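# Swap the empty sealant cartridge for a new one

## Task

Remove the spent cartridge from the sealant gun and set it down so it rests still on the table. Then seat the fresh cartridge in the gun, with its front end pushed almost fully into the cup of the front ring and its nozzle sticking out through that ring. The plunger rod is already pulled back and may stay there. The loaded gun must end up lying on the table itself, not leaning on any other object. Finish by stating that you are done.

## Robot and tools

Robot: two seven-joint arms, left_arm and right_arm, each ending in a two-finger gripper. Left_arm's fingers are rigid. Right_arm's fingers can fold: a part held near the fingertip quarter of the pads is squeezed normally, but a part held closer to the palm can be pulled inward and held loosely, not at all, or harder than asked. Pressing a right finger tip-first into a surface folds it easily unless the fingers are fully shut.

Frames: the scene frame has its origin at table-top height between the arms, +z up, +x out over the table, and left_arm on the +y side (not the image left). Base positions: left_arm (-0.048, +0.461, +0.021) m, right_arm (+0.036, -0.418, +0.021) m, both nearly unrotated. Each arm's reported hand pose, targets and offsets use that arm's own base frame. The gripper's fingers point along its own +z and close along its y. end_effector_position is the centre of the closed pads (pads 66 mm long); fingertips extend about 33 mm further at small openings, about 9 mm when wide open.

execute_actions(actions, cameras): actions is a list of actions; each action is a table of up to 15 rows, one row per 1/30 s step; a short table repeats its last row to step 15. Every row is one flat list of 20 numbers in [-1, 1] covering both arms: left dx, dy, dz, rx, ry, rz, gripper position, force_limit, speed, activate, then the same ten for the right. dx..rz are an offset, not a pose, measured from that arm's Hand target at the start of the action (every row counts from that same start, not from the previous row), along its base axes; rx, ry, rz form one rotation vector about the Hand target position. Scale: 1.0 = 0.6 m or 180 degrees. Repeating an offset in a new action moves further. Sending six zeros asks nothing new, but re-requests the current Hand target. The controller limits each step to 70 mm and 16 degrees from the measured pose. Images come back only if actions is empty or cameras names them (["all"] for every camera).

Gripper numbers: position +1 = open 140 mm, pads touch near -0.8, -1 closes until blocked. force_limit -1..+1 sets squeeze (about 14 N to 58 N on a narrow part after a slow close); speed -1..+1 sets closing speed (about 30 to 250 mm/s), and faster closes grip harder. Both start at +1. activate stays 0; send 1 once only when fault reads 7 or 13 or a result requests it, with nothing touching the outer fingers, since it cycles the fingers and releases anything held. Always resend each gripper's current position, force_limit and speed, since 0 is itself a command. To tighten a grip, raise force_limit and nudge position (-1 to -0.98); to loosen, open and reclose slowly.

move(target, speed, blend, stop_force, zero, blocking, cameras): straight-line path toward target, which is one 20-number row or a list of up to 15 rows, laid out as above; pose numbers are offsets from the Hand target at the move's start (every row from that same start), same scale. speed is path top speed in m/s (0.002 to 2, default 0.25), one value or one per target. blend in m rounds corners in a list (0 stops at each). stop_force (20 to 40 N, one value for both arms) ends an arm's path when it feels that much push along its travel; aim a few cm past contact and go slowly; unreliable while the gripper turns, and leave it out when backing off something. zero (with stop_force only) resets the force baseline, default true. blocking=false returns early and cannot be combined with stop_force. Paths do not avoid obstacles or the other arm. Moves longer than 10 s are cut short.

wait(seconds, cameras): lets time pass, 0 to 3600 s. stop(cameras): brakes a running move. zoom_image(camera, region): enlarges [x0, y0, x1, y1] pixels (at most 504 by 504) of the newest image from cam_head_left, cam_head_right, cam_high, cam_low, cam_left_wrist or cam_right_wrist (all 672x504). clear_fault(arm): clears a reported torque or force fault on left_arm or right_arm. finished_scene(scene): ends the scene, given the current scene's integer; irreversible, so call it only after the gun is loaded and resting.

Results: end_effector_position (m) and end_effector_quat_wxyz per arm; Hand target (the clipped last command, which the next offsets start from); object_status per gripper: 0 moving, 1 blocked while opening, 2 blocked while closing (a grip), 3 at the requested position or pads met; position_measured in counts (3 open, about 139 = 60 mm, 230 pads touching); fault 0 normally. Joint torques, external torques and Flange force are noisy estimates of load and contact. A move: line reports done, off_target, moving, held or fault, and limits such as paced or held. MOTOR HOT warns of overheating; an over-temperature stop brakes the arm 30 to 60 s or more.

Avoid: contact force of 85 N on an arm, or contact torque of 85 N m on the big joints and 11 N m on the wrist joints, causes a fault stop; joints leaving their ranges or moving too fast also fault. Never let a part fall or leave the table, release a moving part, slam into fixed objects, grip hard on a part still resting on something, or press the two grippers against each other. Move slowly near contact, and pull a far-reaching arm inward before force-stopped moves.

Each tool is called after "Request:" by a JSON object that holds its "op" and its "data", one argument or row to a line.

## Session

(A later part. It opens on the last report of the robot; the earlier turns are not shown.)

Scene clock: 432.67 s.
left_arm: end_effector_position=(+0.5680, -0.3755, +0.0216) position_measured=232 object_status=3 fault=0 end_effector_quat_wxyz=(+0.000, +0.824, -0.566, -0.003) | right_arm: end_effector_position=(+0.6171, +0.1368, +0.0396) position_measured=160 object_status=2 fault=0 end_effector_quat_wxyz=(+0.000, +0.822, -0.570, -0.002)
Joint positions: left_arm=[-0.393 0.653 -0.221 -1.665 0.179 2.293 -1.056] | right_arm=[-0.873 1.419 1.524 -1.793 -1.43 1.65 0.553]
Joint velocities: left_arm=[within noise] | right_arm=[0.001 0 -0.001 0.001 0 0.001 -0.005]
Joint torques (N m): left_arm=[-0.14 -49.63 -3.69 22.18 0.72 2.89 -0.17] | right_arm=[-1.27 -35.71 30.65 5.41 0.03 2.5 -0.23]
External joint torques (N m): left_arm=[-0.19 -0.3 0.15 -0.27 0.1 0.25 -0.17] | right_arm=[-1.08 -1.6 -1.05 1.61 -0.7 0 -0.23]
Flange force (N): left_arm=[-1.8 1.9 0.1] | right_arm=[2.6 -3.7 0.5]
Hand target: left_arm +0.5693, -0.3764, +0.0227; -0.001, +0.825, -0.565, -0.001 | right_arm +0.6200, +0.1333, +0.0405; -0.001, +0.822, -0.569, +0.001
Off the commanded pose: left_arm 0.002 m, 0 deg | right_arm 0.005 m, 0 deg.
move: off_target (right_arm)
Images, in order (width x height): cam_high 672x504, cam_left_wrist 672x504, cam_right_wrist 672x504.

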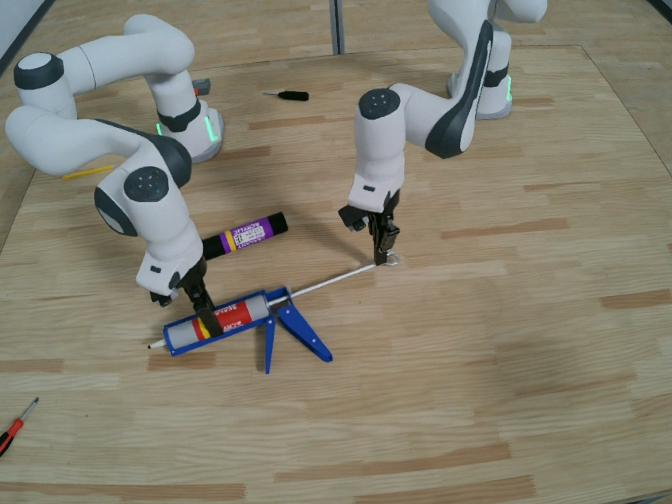

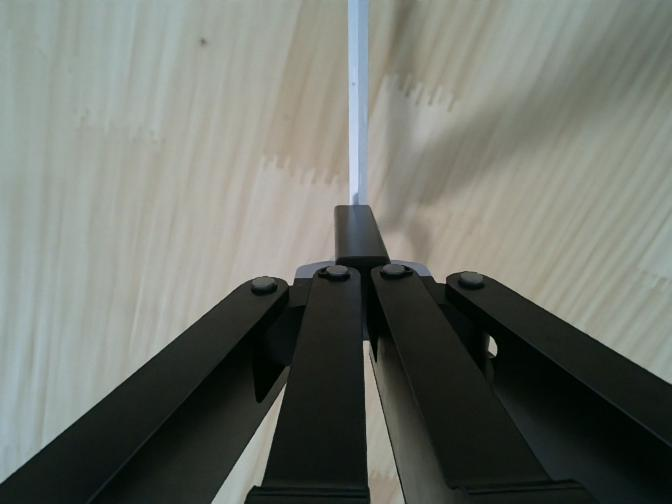

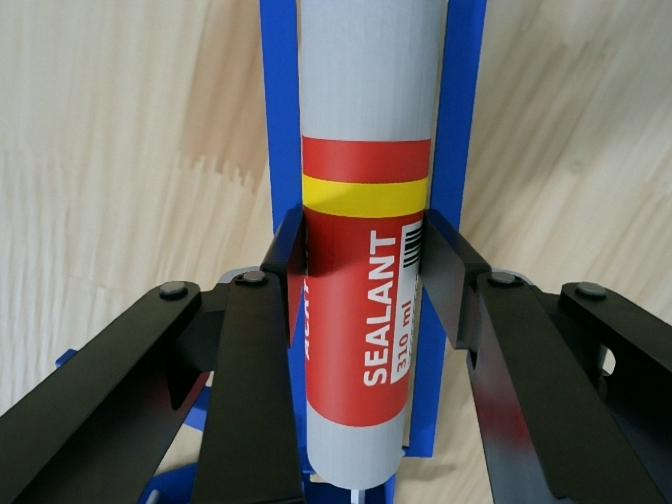

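Request:
{"op": "move", "data": {
  "target": [
    [0,0,0.03,0,0,0,-1,0.5,-1,0,0,0,0,0,0,0,-1,0.1,-1,0],
    [0.012,-0.03,0.05,0,0,0,0.6,0.5,0,0,0,0,0,0,0,0,-1,0.1,-1,0],
    [0.012,-0.03,-0.0125,0,0,0,0.6,0.5,0,0,0,0,0,0,0,0,-1,0.1,-1,0],
    [0.012,-0.03,-0.013,0,0,0,-1,0.4,-1,0,0,0,0,0,0,0,-1,0.1,-1,0]
  ],
  "speed": 0.1,
  "cameras": ["cam_left_wrist"]
}}

Scene clock: 455.87 s.
left_arm: end_effector_position=(+0.5748, -0.3943, +0.0138) position_measured=222 object_status=0 fault=0 end_effector_quat_wxyz=(+0.000, +0.824, -0.567, -0.003) | right_arm: end_effector_position=(+0.6173, +0.1366, +0.0396) position_measured=160 object_status=2 fault=0 end_effector_quat_wxyz=(-0.001, +0.822, -0.569, -0.002)
Joint positions: left_arm=[-0.423 0.712 -0.214 -1.583 0.182 2.27 -1.07] | right_arm=[-0.873 1.419 1.524 -1.793 -1.43 1.65 0.551]
Joint torques (N m): left_arm=[0.31 -51.42 -3.42 22.17 0.75 2.95 -0.16] | right_arm=[-0.96 -35.77 30.59 5.22 0.03 2.54 -0.21]
External joint torques (N m): left_arm=[0.47 -0.53 0.66 -0.46 0.13 0.31 -0.16] | right_arm=[-0.84 -1.72 -1.03 1.49 -0.71 0.05 -0.21]
Flange force (N): left_arm=[-4.3 2.4 -0.2] | right_arm=[2.2 -3.9 0.4]
Hand target: left_arm +0.5765, -0.3944, +0.0149; -0.001, +0.825, -0.565, -0.001 | right_arm +0.6200, +0.1333, +0.0405; -0.001, +0.822, -0.569, +0.001
Off the commanded pose: left_arm 0.002 m, 0 deg | right_arm 0.004 m, 0 deg.
move: done

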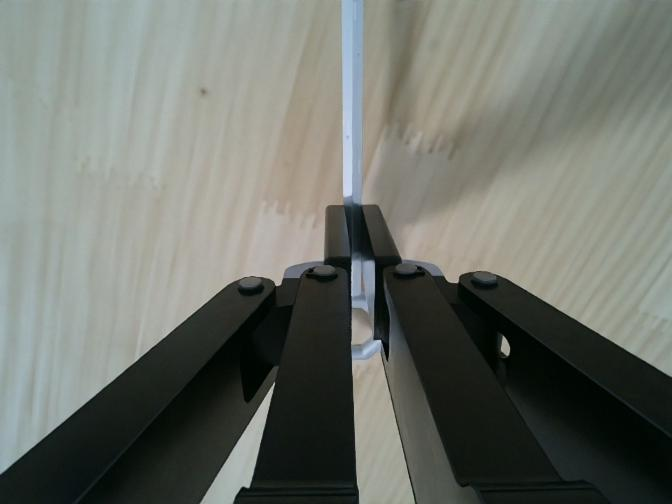

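Request:
{"op": "move", "data": {
  "target": [0,0,0,0,0,0,-1,0.4,-1,0,0.0085,-0.022,0,0,0,0,-1,0.1,-1,0],
  "speed": 0.04,
  "cameras": ["cam_left_wrist","cam_right_wrist"]
}}

Scene clock: 461.67 s.
left_arm: end_effector_position=(+0.5749, -0.3972, +0.0139) position_measured=222 object_status=2 fault=0 end_effector_quat_wxyz=(+0.001, +0.824, -0.567, +0.000) | right_arm: end_effector_position=(+0.6209, +0.1281, +0.0397) position_measured=160 object_status=2 fault=0 end_effector_quat_wxyz=(-0.002, +0.822, -0.569, -0.003)
Joint positions: left_arm=[-0.426 0.713 -0.214 -1.583 0.182 2.276 -1.072] | right_arm=[-0.885 1.421 1.524 -1.786 -1.427 1.652 0.532]
Joint velocities: left_arm=[within noise] | right_arm=[-0.001 0 0 -0.001 0 0 -0.006]
Joint torques (N m): left_arm=[1.75 -52.14 -2.21 22.11 0.93 1.98 -0.03] | right_arm=[-3.04 -37.13 29.94 6.81 -0.56 2.2 -0.51]
External joint torques (N m): left_arm=[1.59 -1.56 1.6 -0.35 0.31 -0.64 -0.03] | right_arm=[-2.99 -2.83 -1.85 3.11 -1.31 -0.33 -0.51]
Flange force (N): left_arm=[-5.9 1.3 -3.3] | right_arm=[6.3 -4.7 0.3]
Hand target: left_arm +0.5765, -0.3944, +0.0149; -0.001, +0.825, -0.565, -0.001 | right_arm +0.6251, +0.1201, +0.0405; -0.001, +0.822, -0.569, +0.001
Off the commanded pose: left_arm 0.003 m, 0 deg | right_arm 0.009 m, 0 deg.
move: off_target (right_arm)

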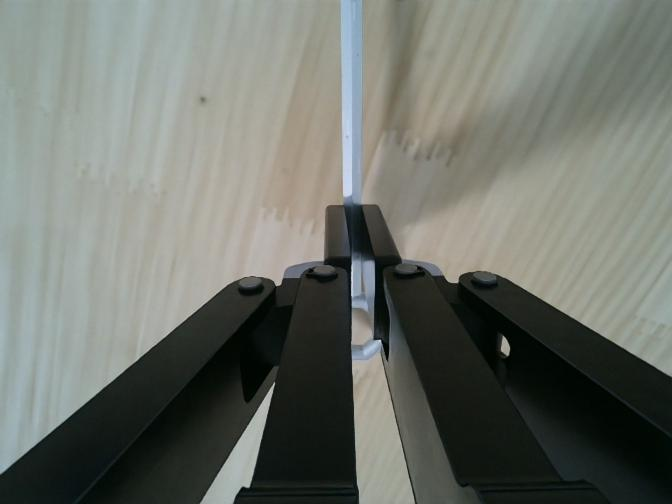

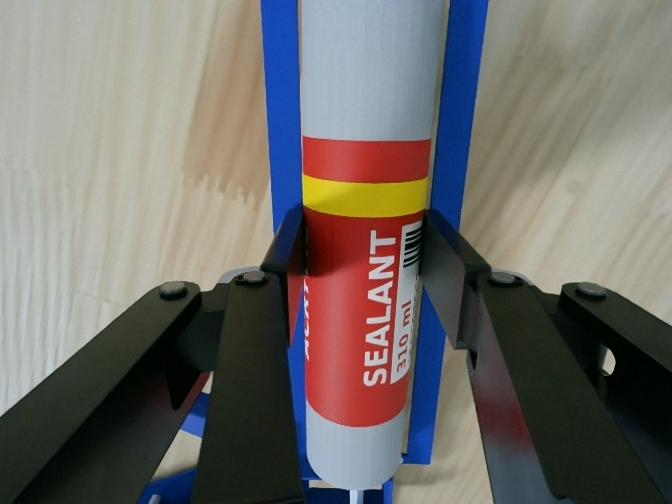

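Request:
{"op": "move", "data": {
  "target": [0,0,0,0,0,0,-1,0.4,-1,0,0.0072,-0.0187,0,0,0,0,-1,0.1,-1,0],
  "speed": 0.04,
  "cameras": ["cam_high","cam_right_wrist"]
}}

Request:
{"op": "zoom_image", "data": {
  "camera": "cam_high",
  "region": [140, 220, 360, 380]
}}

Scene clock: 467.17 s.
left_arm: end_effector_position=(+0.5756, -0.4014, +0.0154) position_measured=222 object_status=2 fault=0 end_effector_quat_wxyz=(+0.002, +0.824, -0.567, +0.004) | right_arm: end_effector_position=(+0.6228, +0.1235, +0.0399) position_measured=160 object_status=2 fault=0 end_effector_quat_wxyz=(-0.005, +0.824, -0.567, -0.007)
Joint positions: left_arm=[-0.428 0.713 -0.216 -1.581 0.181 2.282 -1.076] | right_arm=[-0.894 1.421 1.522 -1.78 -1.419 1.658 0.512]
Joint velocities: left_arm=[within noise] | right_arm=[-0.001 -0.001 0 0.002 0.001 0.001 -0.005]
Joint torques (N m): left_arm=[3.14 -52.09 -1.14 20.96 1.1 1.07 0.12] | right_arm=[-5.48 -38.14 28.83 8.53 -1.73 1.72 -0.52]
External joint torques (N m): left_arm=[3.22 -1.09 2.94 -1.76 0.46 -1.61 0.12] | right_arm=[-5.35 -3.68 -2.98 4.8 -2.49 -0.81 -0.52]
Flange force (N): left_arm=[-11.1 1.8 -4.1] | right_arm=[10.2 -4.8 1.3]
Hand target: left_arm +0.5765, -0.3944, +0.0149; -0.001, +0.825, -0.565, -0.001 | right_arm +0.6294, +0.1089, +0.0405; -0.001, +0.822, -0.569, +0.001
Off the commanded pose: left_arm 0.007 m, 1 deg | right_arm 0.016 m, 1 deg.
move: off_target (right_arm)

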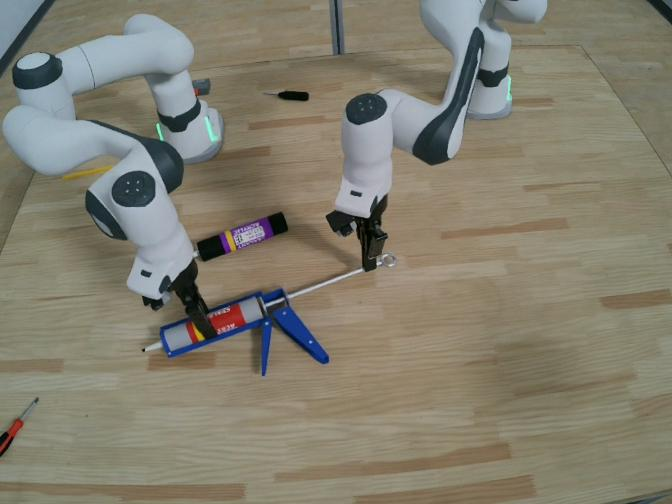

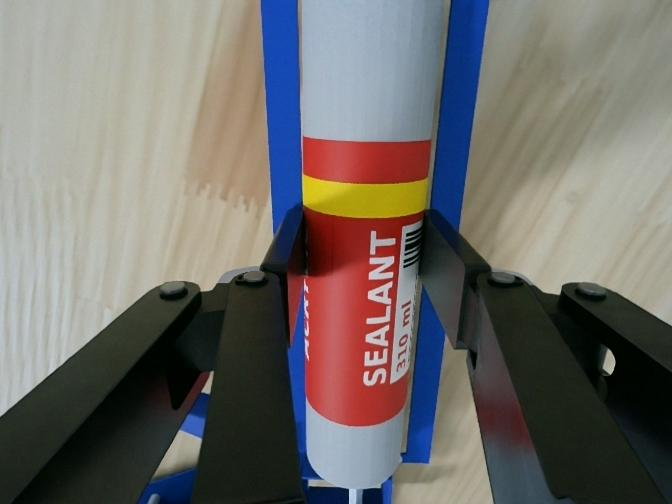

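Scaled by 2.291 from the camera's image (finer frame: 960x720).

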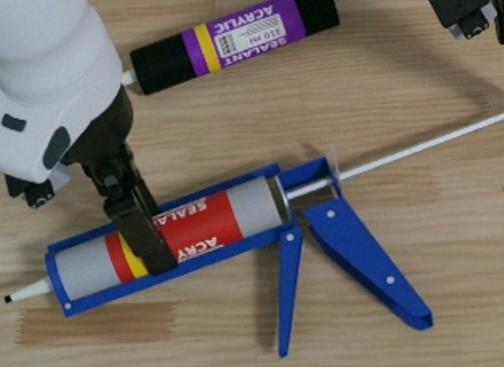

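Request:
{"op": "move", "data": {
  "target": [
    [0,0,0,0,0,0,-1,0.4,-1,0,-0.0105,0.0243,0,0,0,0,-1,0.1,-1,0],
    [0,0,0,0,0,0,0.5,0.4,-1,0,-0.0105,0.0243,0.0005,0,0,0,0.35,0.1,-1,0],
    [0,0,0.15,0,0,0,0.5,0.4,-1,0,-0.0105,0.0243,0.2,0,0,0,0.35,0.1,-1,0],
    [0,0.2,0.25,0,0,0,0.5,0.4,-1,0,-0.08,0.05,0.35,0,0,0,0.35,0.1,-1,0]
  ],
  "speed": [0.03,0.05,0.12,0.25],
  "cameras": ["cam_right_wrist","cam_low","cam_high"]
}}

Request:
{"op": "zoom_image", "data": {
  "camera": "cam_high",
  "region": [140, 250, 300, 380]
}}

Scene clock: 488.27 s.
left_arm: end_effector_position=(+0.5777, -0.2748, +0.1656) position_measured=66 object_status=3 fault=0 end_effector_quat_wxyz=(-0.002, +0.826, -0.564, +0.001) | right_arm: end_effector_position=(+0.5827, +0.1397, +0.2508) position_measured=85 object_status=3 fault=0 end_effector_quat_wxyz=(-0.003, +0.823, -0.568, +0.001)
Joint positions: left_arm=[-0.221 0.33 -0.249 -1.779 0.097 2.1 -0.879] | right_arm=[-0.913 1.191 1.827 -1.733 -1.151 1.404 0.542]
Joint velocities: left_arm=[0.001 -0.001 0 -0.001 0 0 0.007] | right_arm=[within noise]
Joint torques (N m): left_arm=[0.51 -41.98 -2.79 22.71 0.4 2.4 0.13] | right_arm=[0.03 -30.73 27.44 8.65 1.21 2.19 0.17]
External joint torques (N m): left_arm=[0.53 0.05 -0.43 -1.47 -0.31 -0.26 0.13] | right_arm=[0.02 -0.44 -1.51 -0.14 0.48 -0.34 0.17]
Flange force (N): left_arm=[-5.3 4.0 1.0] | right_arm=[-0.6 -1.7 0.5]
Hand target: left_arm +0.5765, -0.2744, +0.1649; -0.001, +0.825, -0.565, -0.001 | right_arm +0.5814, +0.1389, +0.2505; -0.001, +0.822, -0.569, +0.001
Off the commanded pose: left_arm 0.001 m, 0 deg | right_arm 0.002 m, 0 deg.
move: done; target 2's new numbers were sent with left_arm's hand 0.005 m and 0 deg from that target
Images, in order (width x height): cam_high 672x504, cam_low 672x504, cam_right_wrist 672x504.

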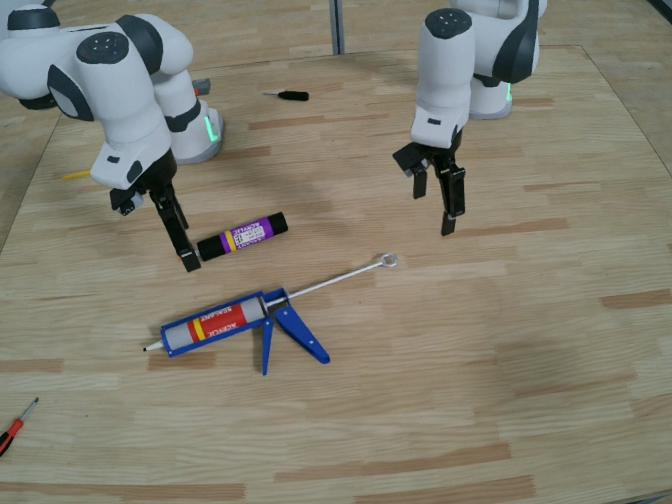

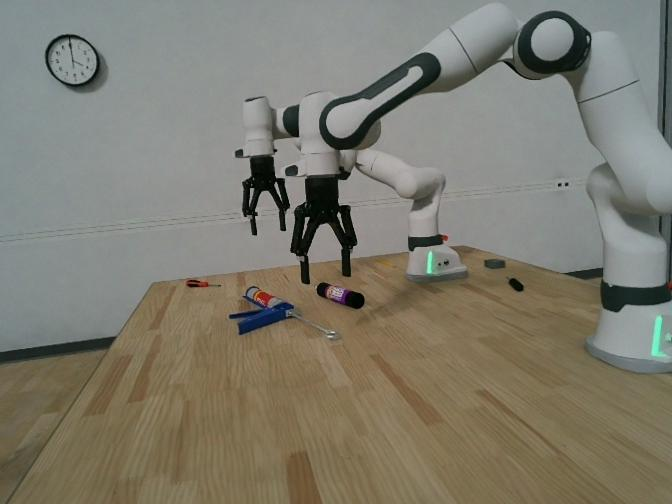

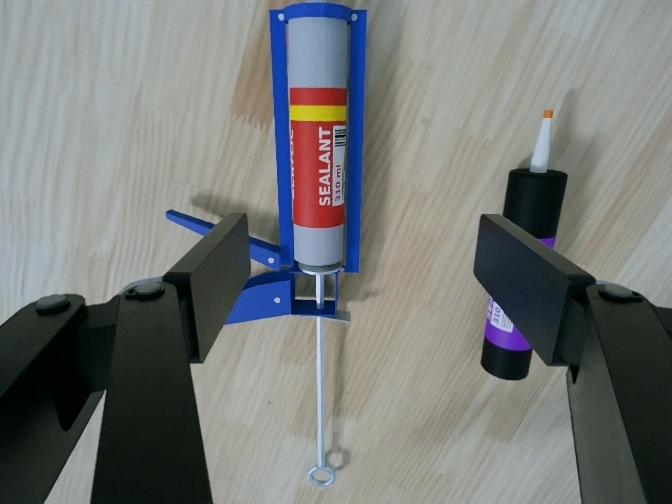

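Scaled by 3.150 from the camera's image (finer frame: 960x720).

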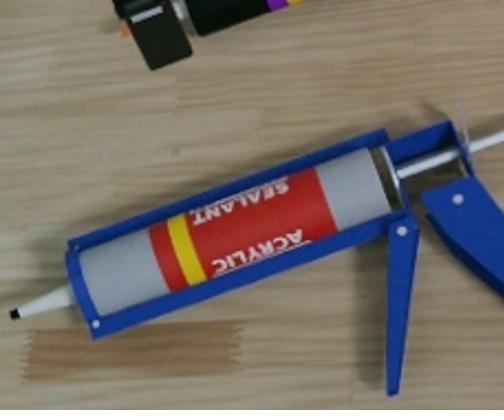

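Seated, and the gun is flat on the table.

Request:
{"op": "finished_scene", "data": {
  "scene": 2
}}

The scene is finished: the task was done.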